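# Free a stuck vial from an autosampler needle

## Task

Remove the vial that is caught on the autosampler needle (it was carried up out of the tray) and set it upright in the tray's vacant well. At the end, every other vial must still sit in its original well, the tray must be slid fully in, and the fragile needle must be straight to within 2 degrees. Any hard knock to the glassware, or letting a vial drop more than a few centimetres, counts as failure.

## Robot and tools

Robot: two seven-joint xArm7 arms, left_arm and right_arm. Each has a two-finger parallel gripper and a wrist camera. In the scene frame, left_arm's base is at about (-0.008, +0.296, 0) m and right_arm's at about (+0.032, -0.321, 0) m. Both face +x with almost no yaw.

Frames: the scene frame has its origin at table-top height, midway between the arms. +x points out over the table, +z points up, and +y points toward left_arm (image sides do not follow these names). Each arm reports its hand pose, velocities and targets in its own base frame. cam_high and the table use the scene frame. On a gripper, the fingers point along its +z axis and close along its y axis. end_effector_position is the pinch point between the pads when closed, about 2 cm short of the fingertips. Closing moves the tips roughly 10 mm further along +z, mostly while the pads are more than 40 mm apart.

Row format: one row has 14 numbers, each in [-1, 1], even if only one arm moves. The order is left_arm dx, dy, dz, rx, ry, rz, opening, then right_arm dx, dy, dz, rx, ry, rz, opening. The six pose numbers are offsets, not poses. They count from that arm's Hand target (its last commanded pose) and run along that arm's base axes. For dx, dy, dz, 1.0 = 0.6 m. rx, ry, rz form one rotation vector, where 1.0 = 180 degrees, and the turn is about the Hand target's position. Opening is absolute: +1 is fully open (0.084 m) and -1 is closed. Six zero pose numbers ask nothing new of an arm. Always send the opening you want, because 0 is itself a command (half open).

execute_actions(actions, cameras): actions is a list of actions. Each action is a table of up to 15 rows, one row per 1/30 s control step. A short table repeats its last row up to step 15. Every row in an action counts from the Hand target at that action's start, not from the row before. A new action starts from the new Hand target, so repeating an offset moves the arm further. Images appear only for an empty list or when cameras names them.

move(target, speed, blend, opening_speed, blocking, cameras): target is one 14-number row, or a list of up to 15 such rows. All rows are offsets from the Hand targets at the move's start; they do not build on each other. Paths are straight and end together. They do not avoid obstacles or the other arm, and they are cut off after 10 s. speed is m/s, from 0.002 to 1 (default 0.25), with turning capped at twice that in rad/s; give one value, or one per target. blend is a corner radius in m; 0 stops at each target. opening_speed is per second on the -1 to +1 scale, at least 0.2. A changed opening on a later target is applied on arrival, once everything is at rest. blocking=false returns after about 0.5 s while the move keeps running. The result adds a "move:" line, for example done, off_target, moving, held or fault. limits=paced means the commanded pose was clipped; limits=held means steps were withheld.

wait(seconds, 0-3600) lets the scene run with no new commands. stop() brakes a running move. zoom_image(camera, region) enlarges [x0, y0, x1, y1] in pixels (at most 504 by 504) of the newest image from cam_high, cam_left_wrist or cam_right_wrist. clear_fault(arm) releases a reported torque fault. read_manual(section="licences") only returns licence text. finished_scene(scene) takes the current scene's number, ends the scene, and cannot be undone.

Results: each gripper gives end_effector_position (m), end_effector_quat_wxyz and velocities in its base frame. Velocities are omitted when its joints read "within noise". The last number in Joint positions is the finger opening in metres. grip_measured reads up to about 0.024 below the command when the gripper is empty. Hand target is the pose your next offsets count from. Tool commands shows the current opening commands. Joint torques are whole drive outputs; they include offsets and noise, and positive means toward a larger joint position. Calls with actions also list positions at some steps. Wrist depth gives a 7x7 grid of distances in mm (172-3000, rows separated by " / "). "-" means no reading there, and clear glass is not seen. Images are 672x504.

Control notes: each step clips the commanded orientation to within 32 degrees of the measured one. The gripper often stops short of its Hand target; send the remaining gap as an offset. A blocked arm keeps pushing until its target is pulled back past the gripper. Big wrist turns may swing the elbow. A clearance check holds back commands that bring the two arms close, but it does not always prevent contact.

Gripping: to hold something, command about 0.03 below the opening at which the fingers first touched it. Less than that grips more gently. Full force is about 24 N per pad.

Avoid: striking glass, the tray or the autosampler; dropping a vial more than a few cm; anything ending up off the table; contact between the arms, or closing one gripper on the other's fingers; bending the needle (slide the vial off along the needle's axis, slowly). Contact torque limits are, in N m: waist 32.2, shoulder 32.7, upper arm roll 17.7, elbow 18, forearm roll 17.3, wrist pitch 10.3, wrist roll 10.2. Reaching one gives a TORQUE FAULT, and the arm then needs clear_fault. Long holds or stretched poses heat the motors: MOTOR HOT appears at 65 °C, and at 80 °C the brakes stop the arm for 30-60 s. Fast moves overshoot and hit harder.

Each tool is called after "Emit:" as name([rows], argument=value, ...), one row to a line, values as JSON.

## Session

Emit:
execute_actions(actions=[])

Emit:
zoom_image(camera="cam_high", region=[280, 120, 480, 320])

Scene clock: 0.00 s.
left_arm: end_effector_position=(+0.0677, +0.1725, +0.1767) grip_measured=+1.00 end_effector_quat_wxyz=(-0.469, +0.231, +0.825, +0.214) | right_arm: end_effector_position=(+0.4184, +0.5330, +0.1640) grip_measured=+0.99 end_effector_quat_wxyz=(+0.001, +0.430, +0.903, +0.001)
Joint positions: left_arm=[1.188 -1.239 -1.285 0.172 -0.106 1.314 -1.911 0.084] | right_arm=[0.843 0.823 0.116 2.132 -0.089 1.311 -1.308 0.084]
Joint velocities: within noise
Joint torques (N m): no reading
Wrist depth (mm): cam_left_wrist=[2431 2634 2839 1924 2242 1946 1686 / 2585 2760 - 1991 2397 1951 1677 / 2634 2839 2685 2172 2431 2074 1711 / 2132 2294 2405 2302 2483 2106 1799 / 1898 1979 488 508 539 1991 1838 / 379 401 417 425 446 464 1715 / 341 352 363 368 378 397 415] | cam_right_wrist=[290 289 288 287 286 284 283 / 289 289 288 287 286 284 284 / 290 289 287 287 285 284 283 / 290 289 288 287 285 284 283 / 290 289 288 287 285 284 284 / 290 289 288 286 285 284 283 / 286 289 288 286 285 284 283]
Hand target: left_arm +0.0677, +0.1725, +0.1767; -0.469, +0.231, +0.825, +0.214 | right_arm +0.4184, +0.5330, +0.1640; +0.001, +0.430, +0.903, +0.001
Tool commands: left_gripper/opening=+1.0 right_gripper/opening=+1.0
camera_calibration:
cam_left_wrist: T_world_to_cam=[[0.56583, 0.81126, 0.14727, -0.17105], [0.46044, -0.16273, -0.87265, 0.22235], [-0.68398, 0.56158, -0.46561, 0.1578]] pos_world=[0.10234, 0.08633, 0.2927]
cam_right_wrist: T_world_to_cam=[[0.76408, 0.64511, -0.00254, -0.62928], [0.64512, -0.76408, 0.00215, 0.20523], [-0.00055, -0.00328, -0.99999, 0.29563]] pos_world=[0.34859, 0.56374, 0.29359]

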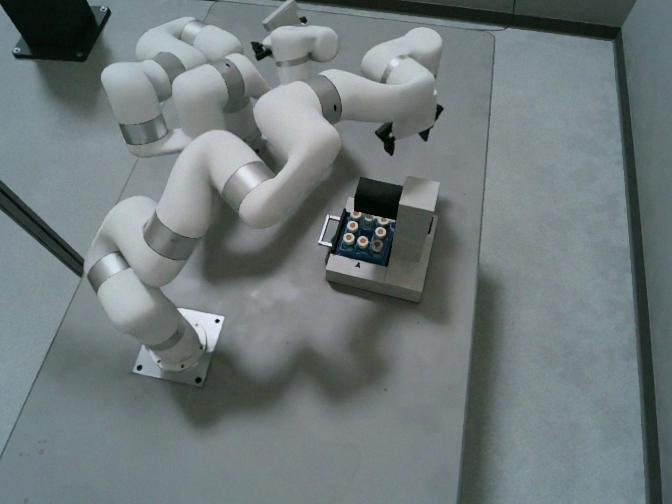

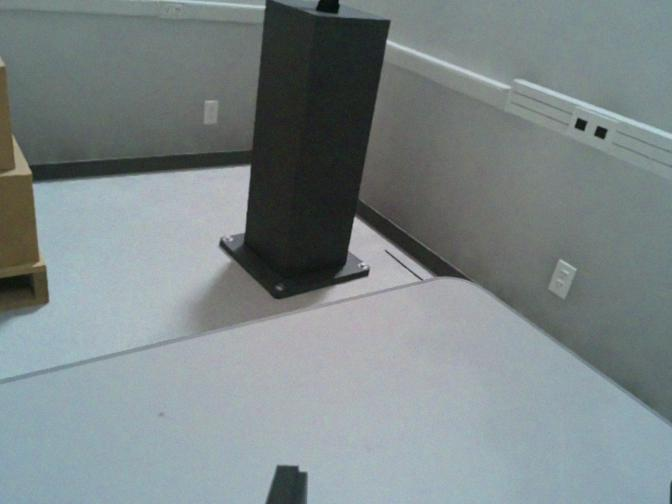

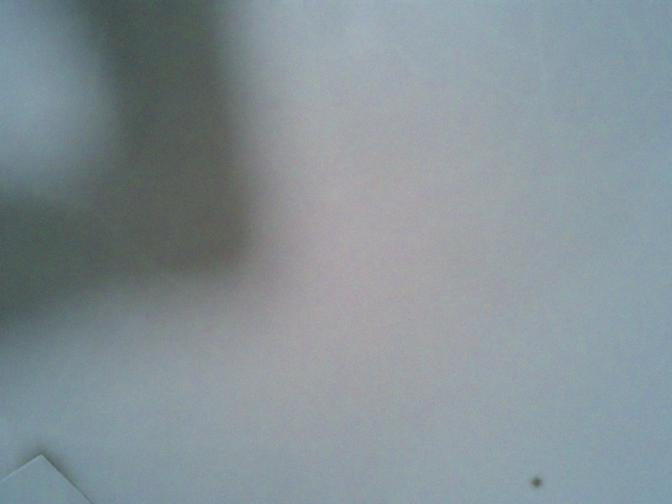

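Scaled by 2.520 from the camera's image (finer frame: 960x720).

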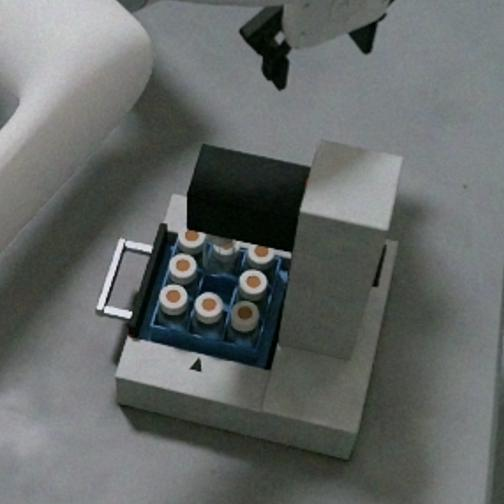

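Emit:
move([
  [0,0,0,0,0,0,0.3,0,0,0.42,0,0,0,0.15],
  [0,0,0,0,0,0,0.3,-0.1,-0.4,0.42,0,0,-0.12,0.15],
  [0,0,0,0,0,0,0.3,-0.11,-0.73,0.25,0,0,-0.2528,0.15],
], speed=0.3, blend=0.04, cameras=["cam_high"])

Scene clock: 17.00 s.
left_arm: end_effector_position=(+0.0677, +0.1725, +0.1767) grip_measured=+0.29 end_effector_quat_wxyz=(-0.469, +0.231, +0.825, +0.214) | right_arm: end_effector_position=(+0.3524, +0.0950, +0.3140) grip_measured=+0.14 end_effector_quat_wxyz=(+0.001, +0.746, +0.666, +0.001)
Joint positions: left_arm=[1.188 -1.239 -1.285 0.172 -0.106 1.314 -1.911 0.056] | right_arm=[0.47 -0.396 -0.168 0.98 -0.067 1.37 -1.13 0.05]
Joint torques (N m): left_arm=[-0.29 7.95 7.88 7.2 1.1 -0.33 0.18] | right_arm=[-0.25 -18.68 0.7 11.33 -0.47 -2.43 -0.27]
Wrist depth (mm): cam_left_wrist=[2414 2634 2839 1935 2235 1919 1706 / 2585 2793 2960 2020 2397 1957 1673 / 2634 2839 2696 2138 2414 2032 1732 / 2158 2325 2348 2356 2501 2087 1795 / 1893 1985 487 506 536 1991 1838 / 379 401 418 426 447 463 1723 / 338 353 360 374 382 398 410] | cam_right_wrist=[444 444 383 368 336 373 369 / 445 445 443 381 379 373 373 / 445 443 442 440 440 437 435 / 444 443 441 440 438 437 437 / 444 443 442 439 438 437 435 / 443 442 442 439 438 437 435 / 444 442 441 440 438 436 435]
Hand target: left_arm +0.0677, +0.1725, +0.1767; -0.469, +0.231, +0.825, +0.214 | right_arm +0.3524, +0.0950, +0.3140; +0.001, +0.746, +0.666, +0.001
Off the commanded pose: left_arm 0.000 m, 0 deg | right_arm 0.000 m, 0 deg.
elbow stopped short (right arm): the move would have taken joint 4 (elbow) straighter than the controller allows.
move: done; blend cut to 0 m at target 1

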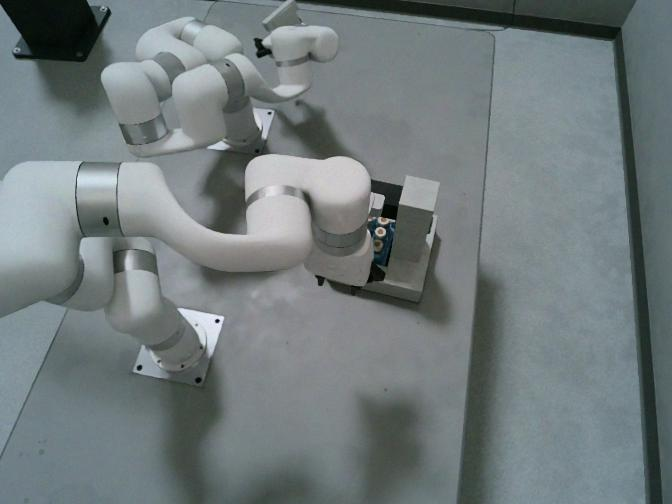

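Emit:
move([
  [0,0,0,0,0,0,0.3,0.004,0.0,-0.10,0.497,-0.0565,0,0.15],
  [0.2,-0.3,0.22,-0.1,-0.03,-0.1,0.3,0.004,0.02,-0.322,0.497,-0.0565,0,0.15],
  [0.3533,-0.704,0.20,-0.347,-0.105,-0.329,0.3,0.004,0.02,-0.322,0.497,-0.0565,0,0.15],
], speed=0.3, blend=0.03, cameras=["all"])

Emit:
zoom_image(camera="cam_right_wrist", region=[220, 200, 520, 450])

Scene clock: 29.00 s.
left_arm: end_effector_position=(+0.2797, -0.2499, +0.2967) grip_measured=+0.29 end_effector_quat_wxyz=(+0.000, +0.751, +0.661, +0.001) | right_arm: end_effector_position=(+0.3548, +0.1070, +0.1208) grip_measured=+0.14 end_effector_quat_wxyz=(-0.470, +0.528, +0.470, +0.528)
Joint positions: left_arm=[0.775 -0.971 -0.977 1.028 -0.758 1.673 -1.463 0.056] | right_arm=[1.684 -0.815 -2.141 0.659 0.878 1.097 -2.647 0.05]
Joint torques (N m): left_arm=[-0.08 15.42 8.82 17.98 -0.02 -2.02 0.3] | right_arm=[0.23 13.76 7.34 5.54 -0.1 2.45 -0.19]
Wrist depth (mm): cam_left_wrist=[419 427 423 422 419 418 417 / 427 427 424 422 420 420 418 / 429 427 424 423 421 418 418 / 429 427 426 422 422 419 418 / 429 428 426 423 422 359 358 / 429 428 425 423 421 348 357 / 430 429 427 423 422 348 367] | cam_right_wrist=[383 2381 2397 2414 2465 2483 2087 / 2309 2364 2389 2422 310 311 305 / 2325 2364 2356 308 310 311 304 / 2317 2348 2405 2405 2439 302 303 / 2302 2364 2372 2439 2439 301 303 / 904 1071 1074 1077 908 301 302 / 617 617 365 299 303 300 301]
Hand target: left_arm +0.2797, -0.2499, +0.2967; +0.000, +0.751, +0.661, +0.001 | right_arm +0.3548, +0.1070, +0.1208; -0.470, +0.528, +0.470, +0.528
Off the commanded pose: left_arm 0.000 m, 0 deg | right_arm 0.000 m, 0 deg.
move: done
cam_left_wrist: T_world_to_cam=[[0.99395, -0.10933, -0.01051, -0.26897], [-0.1094, -0.99398, -0.00645, -0.14459], [-0.00974, 0.00756, -0.99992, 0.42738]] pos_world=[0.25568, -0.17635, 0.42359]
cam_right_wrist: T_world_to_cam=[[0.99368, -0.11044, 0.02019, -0.3093], [0.0199, -0.00372, -0.99979, 0.18239], [0.11049, 0.99388, -0.00149, -0.01575]] pos_world=[0.30545, -0.01783, 0.18858]

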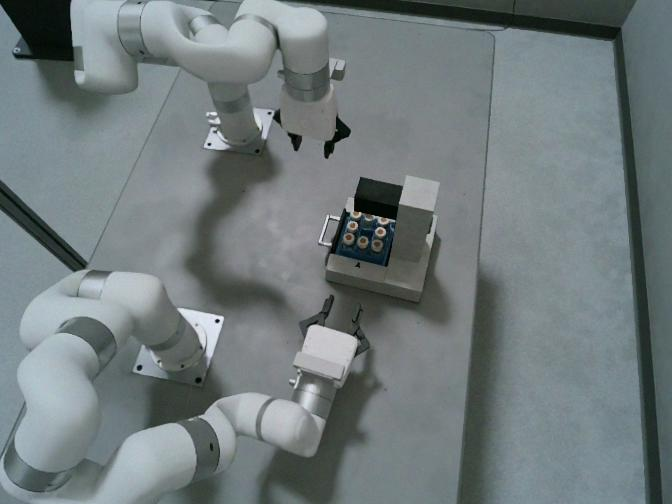

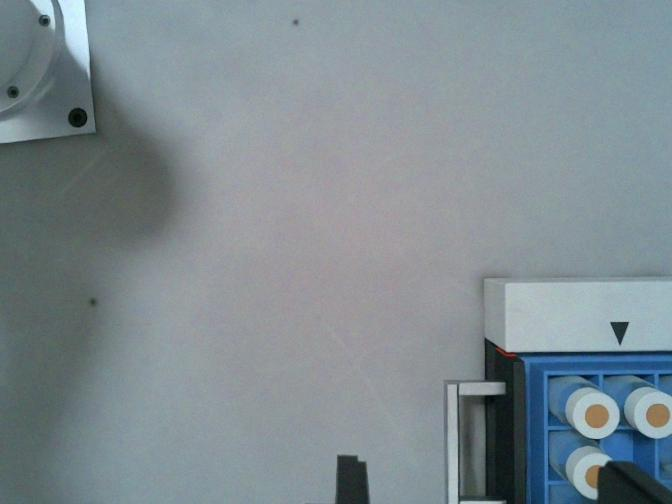

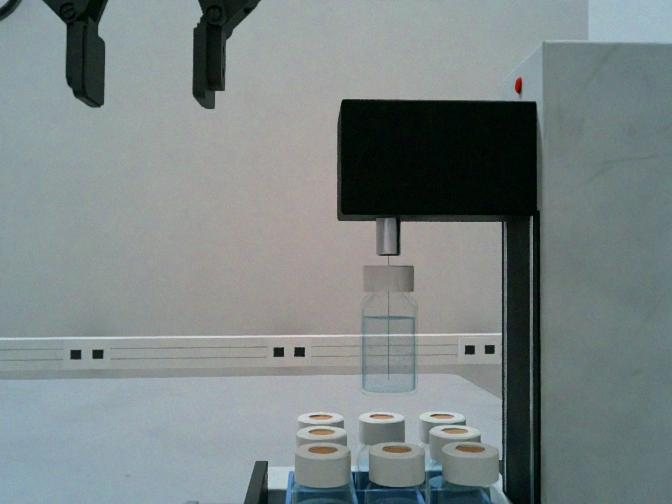

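Scaled by 1.680 from the camera's image (finer frame: 960x720).

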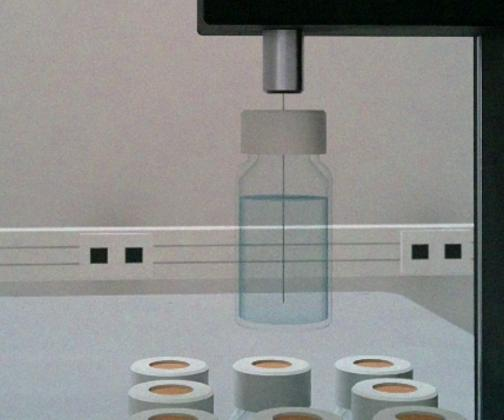

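Emit:
move(target=[0.0477,-0.087,-0.245,0,0,0,-0.1,0,0,0,0,0,0,0.15], cameras=["cam_left_wrist","cam_high"])

Emit:
zoom_image(camera="cam_high", region=[290, 170, 390, 270])

Scene clock: 41.63 s.
left_arm: end_effector_position=(+0.3083, -0.3021, +0.1497) grip_measured=-0.11 end_effector_quat_wxyz=(+0.000, +0.751, +0.661, +0.001) | right_arm: end_effector_position=(+0.3548, +0.1070, +0.1208) grip_measured=+0.14 end_effector_quat_wxyz=(-0.470, +0.528, +0.470, +0.528)
Joint positions: left_arm=[0.908 -1.021 -1.395 0.93 -1.026 1.375 -1.47 0.039] | right_arm=[1.684 -0.815 -2.141 0.659 0.878 1.097 -2.647 0.05]
Joint torques (N m): left_arm=[-0.12 11.32 10.56 14.55 -0.14 -2.09 0.18] | right_arm=[0.07 16.11 10.34 4.11 0.24 2.51 -0.16]
Wrist depth (mm): cam_left_wrist=[278 278 277 275 274 273 272 / 279 278 276 275 274 273 272 / 279 278 276 275 274 217 212 / 279 278 277 275 274 213 212 / 278 278 277 275 274 227 220 / 279 277 277 275 274 229 202 / 279 278 276 276 274 229 205] | cam_right_wrist=[- 309 312 2431 2457 2465 2062 / - 307 308 2414 310 311 305 / 309 307 307 308 309 311 304 / 329 321 326 2414 2457 302 303 / 2333 2309 2309 2397 2422 301 302 / 907 907 906 1076 910 301 302 / 618 616 364 299 303 300 301]
Hand target: left_arm +0.3083, -0.3021, +0.1497; +0.000, +0.751, +0.661, +0.001 | right_arm +0.3548, +0.1070, +0.1208; -0.470, +0.528, +0.470, +0.528
Off the commanded pose: left_arm 0.000 m, 0 deg | right_arm 0.000 m, 0 deg.
move: done
cam_left_wrist: T_world_to_cam=[[0.99395, -0.10933, -0.01049, -0.30475], [-0.1094, -0.99398, -0.00635, -0.19431], [-0.00974, 0.00746, -0.99992, 0.28104]] pos_world=[0.28438, -0.22856, 0.27659]
Images, in order (width x height): cam_high 672x504, cam_left_wrist 672x504.

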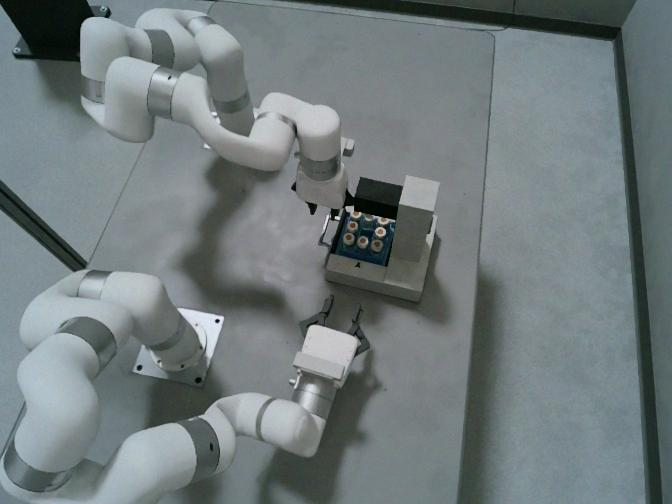

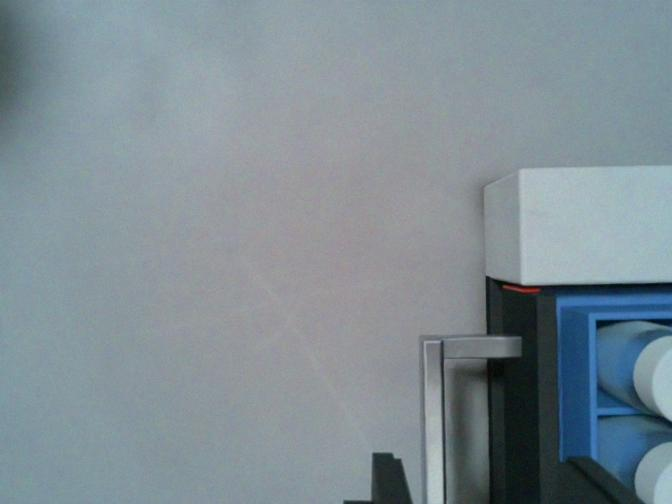

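Scaled by 5.040 from the camera's image (finer frame: 960x720).

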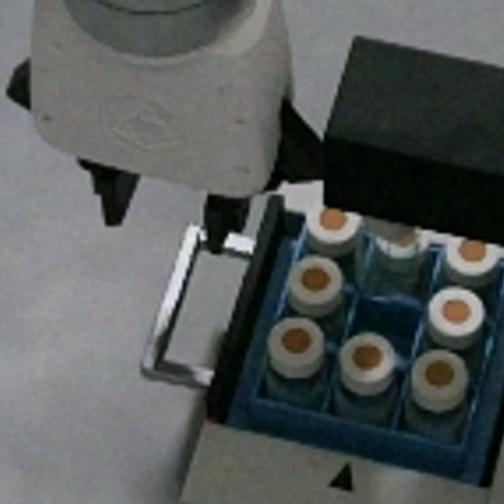

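Emit:
move([
  [0,0,0,0,0,0,-0.2,0,0,0,0,0,0,0.15],
  [0,0,-0.15,0,0,0,-0.2,0,0,0,0,0,0,0.15],
  [0,0,-0.15,0,0,0,-0.95,0,0,0,0,0,0,0.15],
], speed=0.08, opening_speed=1, cameras=["all"])

Scene clock: 48.60 s.
left_arm: end_effector_position=(+0.3122, -0.3030, +0.0733) grip_measured=-0.23 end_effector_quat_wxyz=(+0.011, +0.748, +0.664, -0.002) | right_arm: end_effector_position=(+0.3548, +0.1070, +0.1208) grip_measured=+0.14 end_effector_quat_wxyz=(-0.470, +0.528, +0.470, +0.528)
Joint positions: left_arm=[0.969 -1.073 -1.586 0.864 -1.207 1.233 -1.409 0.034] | right_arm=[1.684 -0.815 -2.141 0.659 0.878 1.097 -2.647 0.05]
Joint torques (N m): left_arm=[12.71 10.47 18.19 11.97 -0.86 -17.49 0.21] | right_arm=[0.39 17.88 11.75 3.18 0.28 2.45 -0.23]
Wrist depth (mm): cam_left_wrist=[199 198 198 197 196 195 194 / 199 198 198 197 196 196 195 / 200 199 198 197 196 196 - / 199 199 198 197 196 196 - / 200 199 198 197 197 196 - / 200 199 199 198 197 - - / 200 200 199 198 197 196 -] | cam_right_wrist=[301 305 327 2422 2492 2501 2062 / - 300 327 2422 310 311 304 / - 304 310 308 310 311 303 / - 308 311 2389 2431 302 303 / 309 308 309 2414 2457 301 303 / 329 307 307 907 913 301 302 / 617 326 326 303 303 301 301]
Hand target: left_arm +0.3122, -0.3030, +0.0733; +0.011, +0.748, +0.664, -0.002 (not the last commanded pose) | right_arm +0.3548, +0.1070, +0.1208; -0.470, +0.528, +0.470, +0.528
Tool commands: left_gripper/opening=-0.2 right_gripper/opening=+0.15
Off the commanded pose: left_arm 0.014 m, 1 deg | right_arm 0.000 m, 0 deg.
TORQUE FAULT: the external load on joint 3 (upper arm roll) of the left arm reached its load limit, and that arm stopped. The contact can be on any part of that arm beyond that joint, not only on its tool. A torque fault puts only its own arm into a fault stop. That arm's remaining commands of this call were not run. The hold on joint 3 (upper arm roll) of that arm was moved back by the arm itself, up to 3 degrees, as the stop began, but later a load was on that arm, so every hold on that arm was set again where that arm then was. That arm may still press on what stopped it. That arm is still stopped at the end of this call. While its stop runs, that arm, its gripper or tool too, takes no new command.
CLEAR FAULT: the left arm stays stopped (state 4) until you call clear_fault(arm="left_arm").
End effector pose when the fault began: left_arm: position (+0.3075, -0.3025, +0.0618), quat_wxyz (+0.000, +0.751, +0.660, +0.000)
Joint positions when the fault began: left_arm=[0.974 -1.075 -1.619 0.864 -1.207 1.222 -1.409 0.034]
move: fault (left_arm); path passed 2 of 3 targets; target 3's new opening was not sent
cam_left_wrist: T_world_to_cam=[[0.99493, -0.10054, 0.00171, -0.30813], [-0.10056, -0.99486, 0.01147, -0.19962], [0.00055, -0.01159, -0.99993, 0.19573]] pos_world=[0.28639, -0.22731, 0.19854]
cam_right_wrist: T_world_to_cam=[[0.99368, -0.11044, 0.02019, -0.3093], [0.0199, -0.00372, -0.99979, 0.18239], [0.11049, 0.99388, -0.00149, -0.01575]] pos_world=[0.30545, -0.01783, 0.18858]

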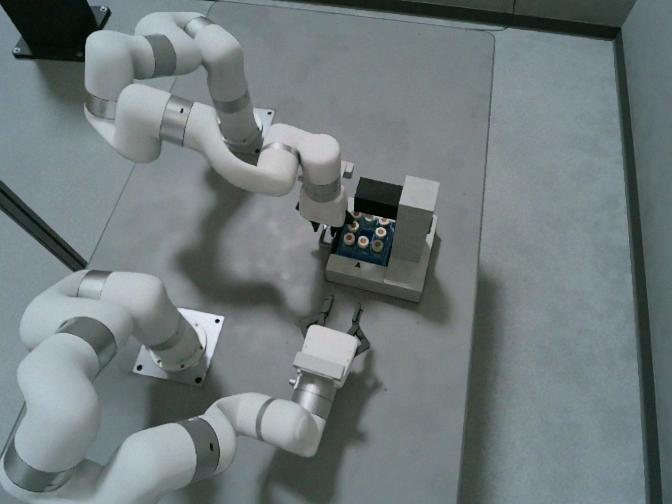

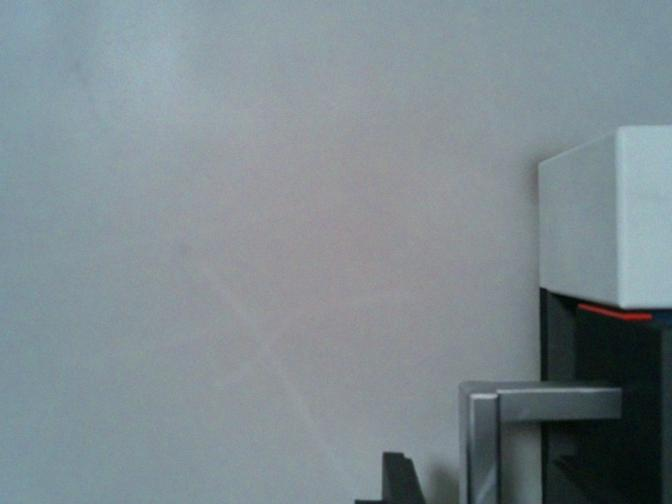

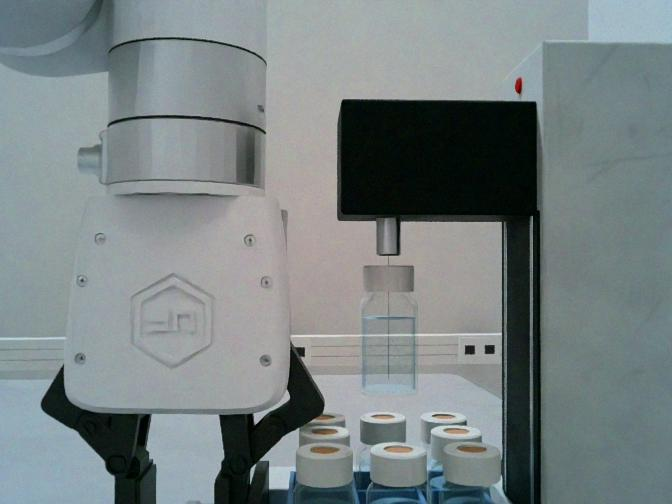

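Emit:
clear_fault(arm="left_arm")

Emit:
move([
  [0,0,0.035,0.0061,0.0037,-0.0032,-0.2,0,0,0,0,0,0,0.15],
  [-0.022,0,0.035,0.0061,0.0037,-0.0032,-0.2,0,0,0,0,0,0,0.15],
], speed=0.08, cameras=["cam_left_wrist","cam_right_wrist","cam_high"])

Emit:
zoom_image(camera="cam_high", region=[290, 170, 390, 270])

Scene clock: 55.63 s.
left_arm: end_effector_position=(+0.3109, -0.3034, +0.0729) grip_measured=-0.23 end_effector_quat_wxyz=(+0.010, +0.748, +0.664, -0.003) | right_arm: end_effector_position=(+0.3548, +0.1070, +0.1208) grip_measured=+0.14 end_effector_quat_wxyz=(-0.470, +0.528, +0.470, +0.528)
Joint positions: left_arm=[0.967 -1.072 -1.587 0.864 -1.207 1.236 -1.409 0.034] | right_arm=[1.684 -0.815 -2.141 0.659 0.878 1.097 -2.647 0.05]
Joint torques (N m): left_arm=[6.56 15.46 15.86 10.17 -1.01 -8.3 0.18] | right_arm=[0.26 19.55 12.38 3.28 0 2.42 -0.31]
Wrist depth (mm): cam_left_wrist=[199 198 198 197 196 195 195 / 199 199 198 197 196 195 195 / 200 199 198 197 196 196 - / 200 199 198 197 197 196 - / 200 199 198 198 197 196 - / 200 199 199 198 197 - - / 200 200 199 198 197 197 -] | cam_right_wrist=[301 306 326 2422 2448 2492 2068 / - 300 327 2414 310 311 304 / - 304 310 309 309 310 304 / - 308 310 2431 2448 302 303 / 309 308 309 2448 2448 301 303 / 328 306 307 913 908 301 302 / 616 326 326 301 303 300 301]
Hand target: left_arm +0.3109, -0.3034, +0.0729; +0.010, +0.748, +0.664, -0.003 (not the last commanded pose) | right_arm +0.3548, +0.1070, +0.1208; -0.470, +0.528, +0.470, +0.528
Tool commands: left_gripper/opening=-0.2 right_gripper/opening=+0.15
Off the commanded pose: left_arm 0.014 m, 1 deg | right_arm 0.000 m, 0 deg.
TORQUE FAULT, CONTINUED: the left arm's stop, for the torque fault of joint 3 (upper arm roll) that an earlier result reported, is over. The call counts as one of the actions that you can send in this scene. The hold on joint 3 (upper arm roll) of that arm was moved back by the arm itself, up to 3 degrees, as the stop began, but later a load was on that arm, so every hold on that arm was set again where that arm then was. That arm's target is now where it stood when the stop ended, not its last command. That arm's gripper keeps its grip as last carried out, and that arm accepts commands again: back off and push less far.
CLEAR FAULT: your call cleared the left arm's torque fault. If a joint's load stays at its limit, that arm stops again at once.

Scene clock: 56.77 s.
left_arm: end_effector_position=(+0.2977, -0.3034, +0.0939) grip_measured=-0.22 end_effector_quat_wxyz=(-0.002, +0.751, +0.660, -0.001) | right_arm: end_effector_position=(+0.3548, +0.1070, +0.1208) grip_measured=+0.14 end_effector_quat_wxyz=(-0.470, +0.528, +0.470, +0.528)
Joint positions: left_arm=[0.91 -1.062 -1.519 0.86 -1.142 1.287 -1.441 0.035] | right_arm=[1.684 -0.815 -2.141 0.659 0.878 1.097 -2.647 0.05]
Joint torques (N m): left_arm=[-0.58 12.02 19.21 6.1 -0.12 -1.36 0] | right_arm=[0.02 19.96 12.3 3.16 0.05 2.43 -0.29]
Wrist depth (mm): cam_left_wrist=[223 222 221 220 219 218 217 / 223 222 221 220 219 218 216 / 223 222 221 220 219 218 - / 224 222 221 220 219 218 174 / 223 222 221 220 219 217 177 / 224 222 221 220 219 - - / 224 222 221 220 219 218 -] | cam_right_wrist=[332 298 2381 2439 2448 2483 2062 / - 298 318 2431 310 311 304 / 307 305 307 309 310 311 304 / 307 304 312 2414 2439 302 303 / 305 303 310 2397 2439 301 302 / 323 317 322 1077 907 301 302 / 617 334 323 298 303 300 301]
Hand target: left_arm +0.2977, -0.3034, +0.0939; -0.002, +0.751, +0.660, -0.001 | right_arm +0.3548, +0.1070, +0.1208; -0.470, +0.528, +0.470, +0.528
Off the commanded pose: left_arm 0.000 m, 0 deg | right_arm 0.000 m, 0 deg.
move: done
cam_left_wrist: T_world_to_cam=[[0.99362, -0.11166, -0.01558, -0.29503], [-0.11176, -0.99372, -0.00605, -0.19629], [-0.01481, 0.00775, -0.99986, 0.2268]] pos_world=[0.27457, -0.22976, 0.22098]
cam_right_wrist: T_world_to_cam=[[0.99368, -0.11044, 0.02019, -0.3093], [0.0199, -0.00372, -0.99979, 0.18239], [0.11049, 0.99388, -0.00149, -0.01575]] pos_world=[0.30545, -0.01783, 0.18858]

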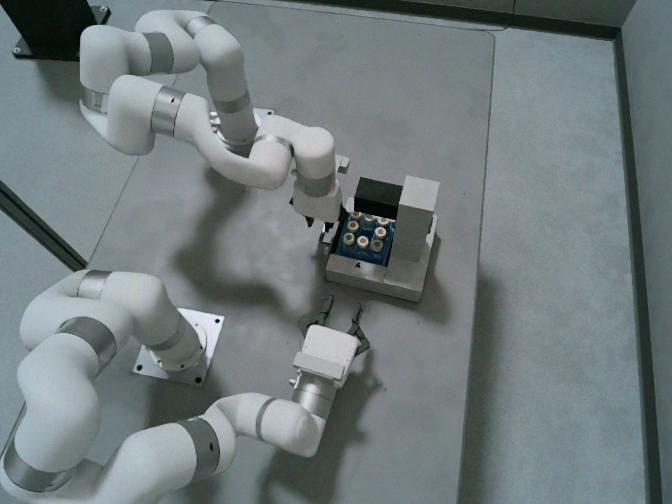

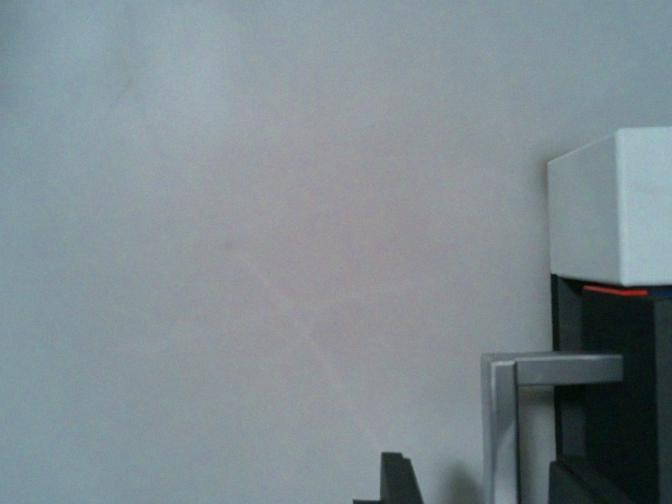

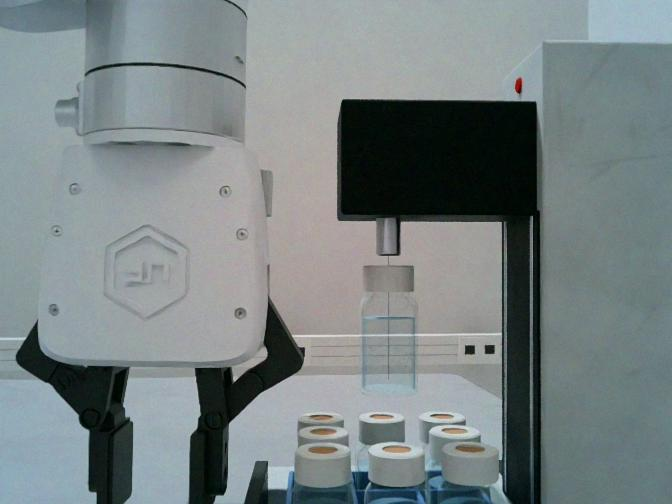

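Scaled by 5.040 from the camera's image (finer frame: 960x720).

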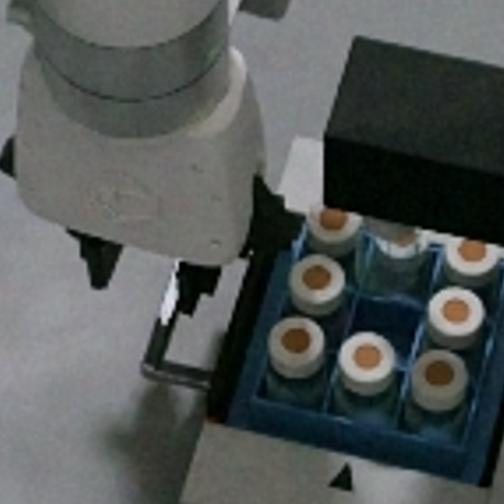

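Emit:
move(target=[0,0,-0.055,0,0,0,-0.2,0,0,0,0,0,0,0.15], speed=0.05, cameras=["cam_left_wrist","cam_high"])

Emit:
zoom_image(camera="cam_high", region=[290, 170, 390, 270])

Scene clock: 59.73 s.
left_arm: end_effector_position=(+0.2977, -0.3034, +0.0610) grip_measured=-0.22 end_effector_quat_wxyz=(-0.001, +0.751, +0.660, -0.001) | right_arm: end_effector_position=(+0.3548, +0.1070, +0.1208) grip_measured=+0.14 end_effector_quat_wxyz=(-0.470, +0.528, +0.470, +0.528)
Joint positions: left_arm=[0.941 -1.084 -1.609 0.845 -1.215 1.232 -1.417 0.035] | right_arm=[1.684 -0.815 -2.141 0.659 0.878 1.097 -2.647 0.05]
Joint torques (N m): left_arm=[14.13 7.34 -0.29 0.02 -0.77 -1.55 0.37] | right_arm=[0.39 20.34 12.24 3.19 0.02 2.29 -0.17]
Wrist depth (mm): cam_left_wrist=[193 192 191 190 189 188 187 / 193 192 191 190 189 188 187 / 192 192 190 190 189 188 173 / 192 191 190 189 189 187 174 / 192 191 190 189 188 188 179 / 192 191 190 189 189 187 - / 192 191 190 189 188 - -] | cam_right_wrist=[301 296 2389 2422 2457 2519 2062 / - 297 317 2422 310 311 304 / - 296 318 308 310 310 304 / 305 303 317 2431 2465 302 303 / 305 302 313 2389 2422 301 303 / 303 302 311 1076 910 301 302 / 326 335 321 301 303 300 301]
Hand target: left_arm +0.2977, -0.3034, +0.0609; -0.002, +0.751, +0.660, -0.001 | right_arm +0.3548, +0.1070, +0.1208; -0.470, +0.528, +0.470, +0.528
Off the commanded pose: left_arm 0.000 m, 0 deg | right_arm 0.000 m, 0 deg.
move: done
cam_left_wrist: T_world_to_cam=[[0.9936, -0.11185, -0.01547, -0.29562], [-0.11196, -0.99369, -0.00595, -0.19655], [-0.0147, 0.00765, -0.99986, 0.19385]] pos_world=[0.27457, -0.22986, 0.18808]
Images, in order (width x height): cam_high 672x504, cam_left_wrist 672x504.

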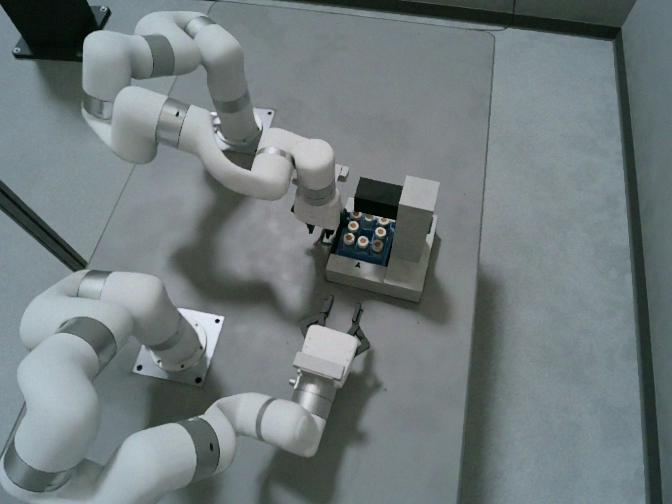

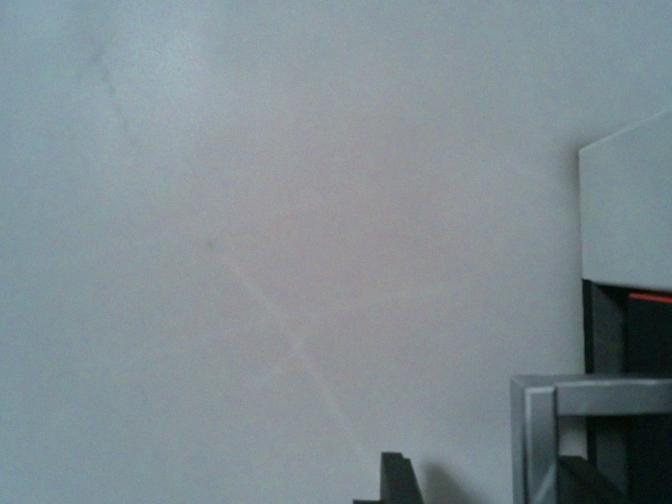

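Scaled by 5.040 from the camera's image (finer frame: 960x720).

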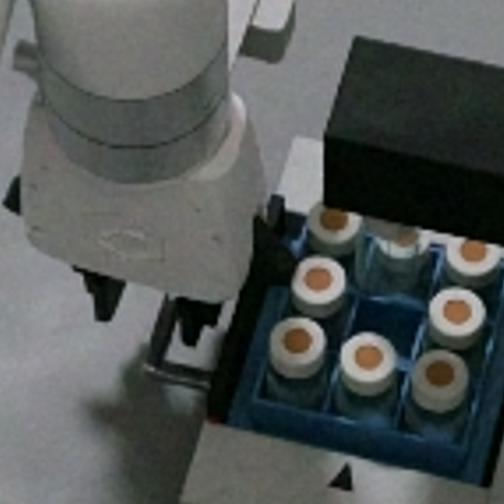

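Emit:
move([
  [0,0,0,0,0,0,-0.95,0,0,0,0,0,0,0.15],
  [-0.178,0.0232,0,0,0,0,-0.95,0,0,0,0,0,0,0.15],
], opening_speed=0.7, speed=0.05, cameras=["all"])

Scene clock: 66.03 s.
left_arm: end_effector_position=(+0.1909, -0.2894, +0.0609) grip_measured=-0.82 end_effector_quat_wxyz=(-0.002, +0.751, +0.660, -0.001) | right_arm: end_effector_position=(+0.3548, +0.1070, +0.1208) grip_measured=+0.14 end_effector_quat_wxyz=(-0.470, +0.528, +0.470, +0.528)
Joint positions: left_arm=[0.493 -1.113 -1.48 0.575 -1.238 1.242 -1.558 0.008] | right_arm=[1.684 -0.815 -2.141 0.659 0.878 1.097 -2.647 0.05]
Joint torques (N m): left_arm=[1.74 6.18 24.93 -0.14 3.36 -1.96 0.44] | right_arm=[0.07 21.48 12.32 3.07 -0.06 1.92 -0.07]
Wrist depth (mm): cam_left_wrist=[191 190 189 188 187 186 186 / 191 190 189 188 187 186 186 / 191 190 189 189 187 186 186 / 191 190 189 188 187 186 185 / 191 190 189 188 187 186 186 / 191 190 189 188 187 186 - / 191 190 189 188 - 186 -] | cam_right_wrist=[2340 2372 2389 2431 2457 2510 2093 / 2309 2356 2405 2431 311 311 304 / 2356 2356 2340 309 309 310 304 / 2340 2333 2372 2431 2439 303 303 / 2279 2364 2364 2414 2431 301 302 / 350 1071 1072 909 912 301 301 / 298 302 387 418 418 300 301]
Hand target: left_arm +0.1909, -0.2894, +0.0609; -0.002, +0.751, +0.660, -0.001 | right_arm +0.3548, +0.1070, +0.1208; -0.470, +0.528, +0.470, +0.528
Off the commanded pose: left_arm 0.000 m, 0 deg | right_arm 0.000 m, 0 deg.
move: done
cam_left_wrist: T_world_to_cam=[[0.99363, -0.11166, -0.01547, -0.1879], [-0.11176, -0.99372, -0.00596, -0.19463], [-0.01471, 0.00765, -0.99986, 0.19208]] pos_world=[0.16777, -0.21586, 0.18798]
cam_right_wrist: T_world_to_cam=[[0.99368, -0.11044, 0.02019, -0.3093], [0.0199, -0.00372, -0.99979, 0.18239], [0.11049, 0.99388, -0.00149, -0.01575]] pos_world=[0.30545, -0.01783, 0.18858]

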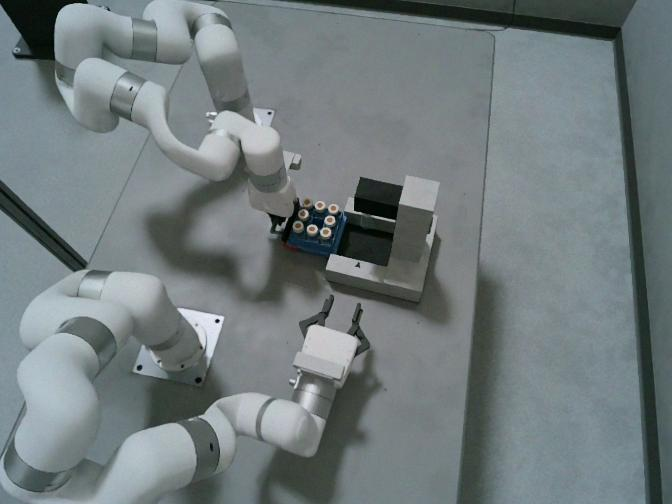

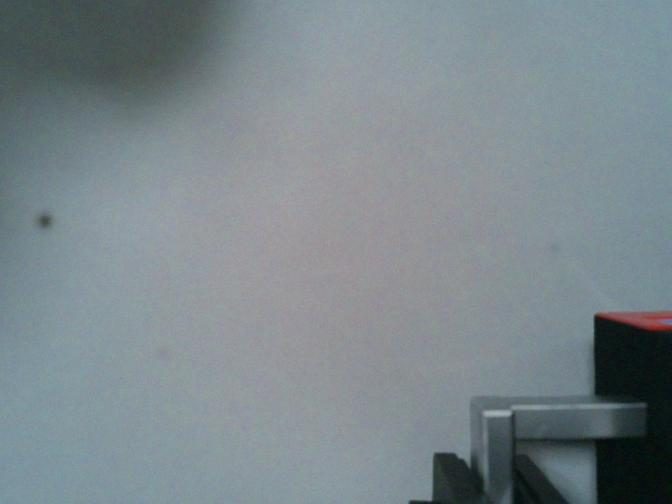

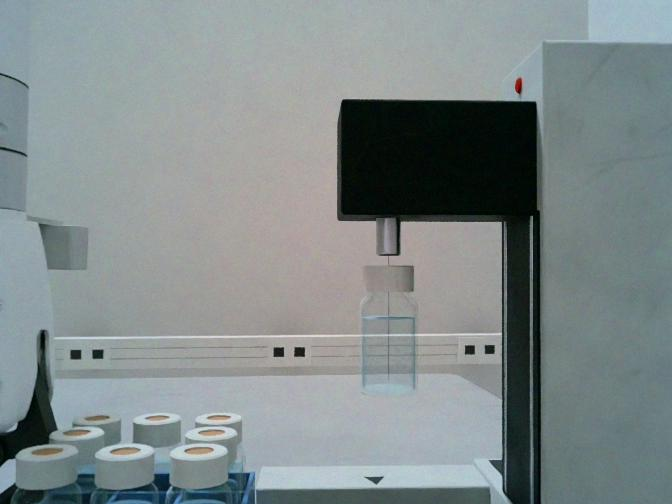

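Emit:
move([
  [0,0,0,0,0,0,-0.2,0,0,0.0803,-0.0552,0.0062,0,0.15],
  [0,0,0.22,0,0,0,-0.2,0.0277,0.2828,0.0803,-0.0552,0.0062,0,0.15],
  [-0.1,0.12,0.22,0,0,0,-0.2,0.0277,0.2828,0.0803,-0.0552,0.0062,0,0.15],
], opening_speed=0.7, speed=[0.1,0.12,0.2], cameras=["cam_right_wrist","cam_high"])

Emit:
zoom_image(camera="cam_high", region=[280, 180, 420, 300])

Scene clock: 72.97 s.
left_arm: end_effector_position=(+0.1309, -0.2174, +0.1929) grip_measured=-0.22 end_effector_quat_wxyz=(-0.002, +0.751, +0.660, -0.001) | right_arm: end_effector_position=(+0.3714, +0.2767, +0.1690) grip_measured=+0.14 end_effector_quat_wxyz=(-0.427, +0.572, +0.510, +0.480)
Joint positions: left_arm=[0.162 -1.318 -0.868 0.465 -0.833 1.632 -1.629 0.035] | right_arm=[1.969 -0.596 -1.756 0.602 1.491 0.766 -2.695 0.05]
Joint torques (N m): left_arm=[-0.6 6.79 13.24 8.86 0.31 -0.9 0.02] | right_arm=[0.1 8.25 5.96 12.07 -0.08 1.12 -0.33]
Wrist depth (mm): cam_left_wrist=[240 270 321 321 319 318 317 / 324 322 321 321 319 318 317 / 324 324 323 321 320 318 317 / 325 324 323 321 320 318 317 / 324 324 322 321 320 318 317 / 325 324 322 321 320 318 316 / 325 324 322 322 320 319 261] | cam_right_wrist=[2068 2099 2119 2165 2178 - - / 2099 2119 2158 2199 2185 - - / - - - - - - - / - - - - - - - / 2199 - - - - - - / 667 667 - 667 667 - - / 537 536 - 535 535 - 185]
Hand target: left_arm +0.1309, -0.2174, +0.1929; -0.002, +0.751, +0.660, -0.001 | right_arm +0.3714, +0.2767, +0.1690; -0.427, +0.572, +0.510, +0.480
Off the commanded pose: left_arm 0.000 m, 0 deg | right_arm 0.000 m, 0 deg.
move: done
cam_right_wrist: T_world_to_cam=[[0.99407, -0.10695, 0.01968, -0.30912], [0.00053, -0.17625, -0.98435, 0.28313], [0.10875, 0.97852, -0.17515, -0.15192]] pos_world=[0.32366, 0.1655, 0.25817]
Images, in order (width x height): cam_high 672x504, cam_right_wrist 672x504.

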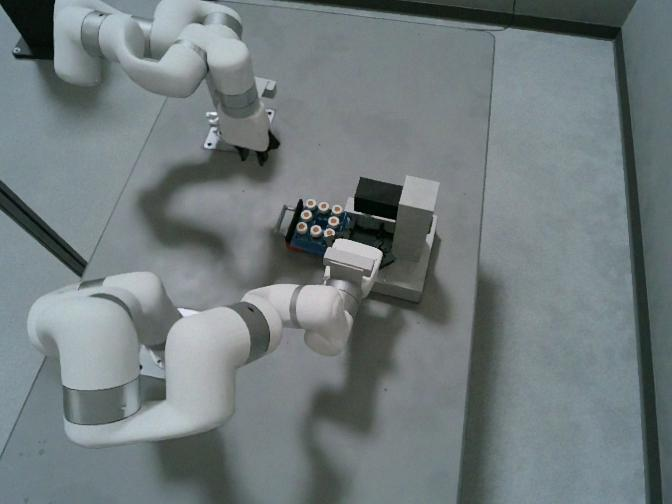

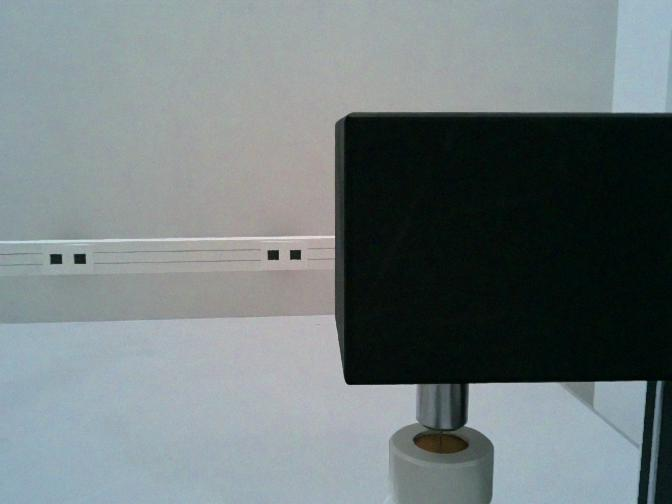

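Scaled by 3.600 from the camera's image (finer frame: 960x720).

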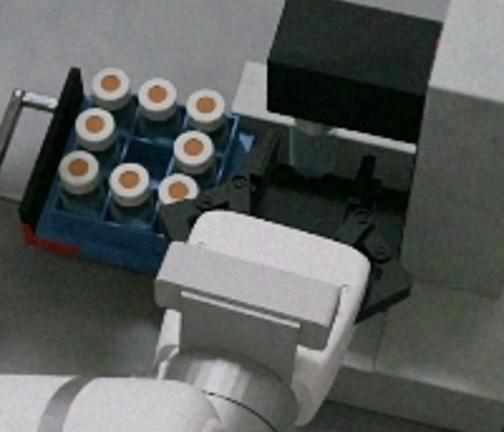

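Emit:
move(target=[0,0,0,0,0,0,-0.2,-0.0015,0.0337,0,0,0,0,0.1], speed=0.05, cameras=["cam_right_wrist","cam_high"])

Emit:
zoom_image(camera="cam_high", region=[330, 190, 400, 250])

Scene clock: 77.57 s.
left_arm: end_effector_position=(+0.1309, -0.2174, +0.1929) grip_measured=-0.22 end_effector_quat_wxyz=(-0.002, +0.751, +0.660, -0.001) | right_arm: end_effector_position=(+0.3705, +0.2969, +0.1690) grip_measured=+0.09 end_effector_quat_wxyz=(-0.427, +0.572, +0.510, +0.480)
Joint positions: left_arm=[0.162 -1.318 -0.868 0.465 -0.833 1.632 -1.629 0.035] | right_arm=[2.042 -0.616 -1.761 0.621 1.556 0.723 -2.731 0.048]
Joint torques (N m): left_arm=[-0.6 6.67 13.18 8.82 0.34 -0.91 0.07] | right_arm=[0.87 8.89 6.31 11.94 -0.11 1.1 -0.35]
Wrist depth (mm): cam_left_wrist=[240 270 320 321 320 318 317 / 324 322 321 322 320 318 317 / 325 324 323 321 319 318 317 / 325 324 323 321 320 318 317 / 325 323 322 321 320 318 317 / 325 323 323 321 320 318 316 / 325 324 323 321 319 318 261] | cam_right_wrist=[2044 2074 2106 2125 2158 - - / 2087 2099 2138 2158 2199 - - / - - - - - - - / - - - - - - - / - - - - - - - / 726 - - - - - - / 535 534 572 534 - 533 -]
Hand target: left_arm +0.1309, -0.2174, +0.1929; -0.002, +0.751, +0.660, -0.001 | right_arm +0.3705, +0.2969, +0.1690; -0.427, +0.572, +0.510, +0.480
Off the commanded pose: left_arm 0.000 m, 0 deg | right_arm 0.000 m, 0 deg.
move: done
cam_right_wrist: T_world_to_cam=[[0.99406, -0.10705, 0.0197, -0.30605], [0.00053, -0.17625, -0.98435, 0.28669], [0.10885, 0.97851, -0.17515, -0.17162]] pos_world=[0.32276, 0.1857, 0.25817]
Images, in order (width x height): cam_high 672x504, cam_right_wrist 672x504.

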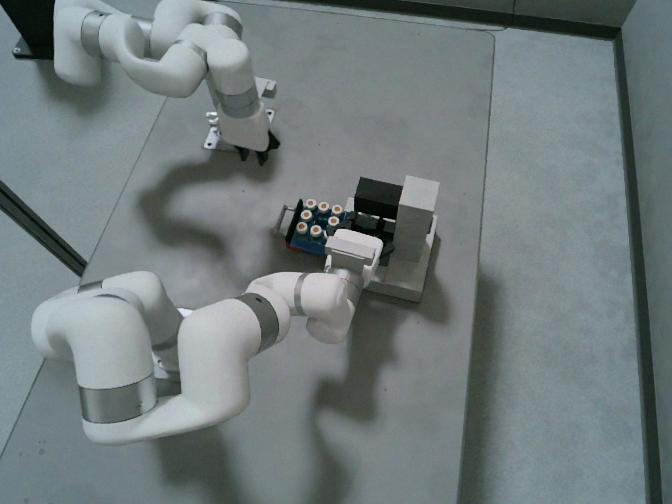

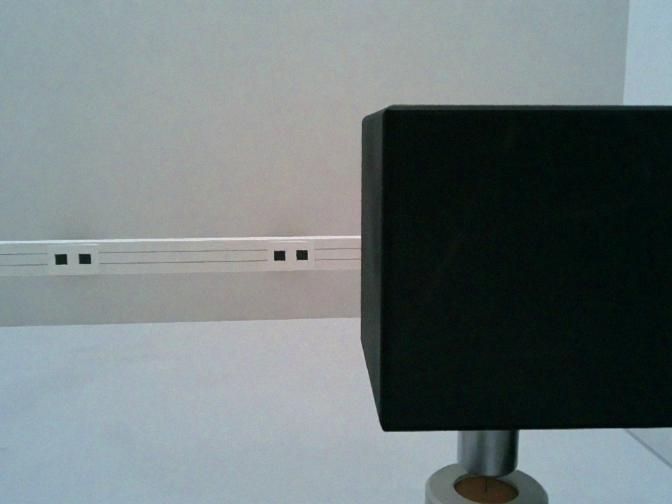

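Scaled by 7.200 from the camera's image (finer frame: 960x720).

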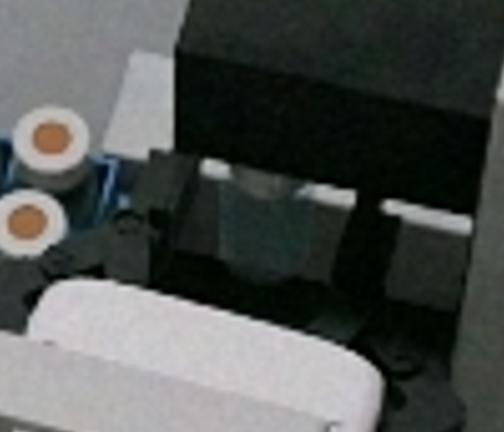

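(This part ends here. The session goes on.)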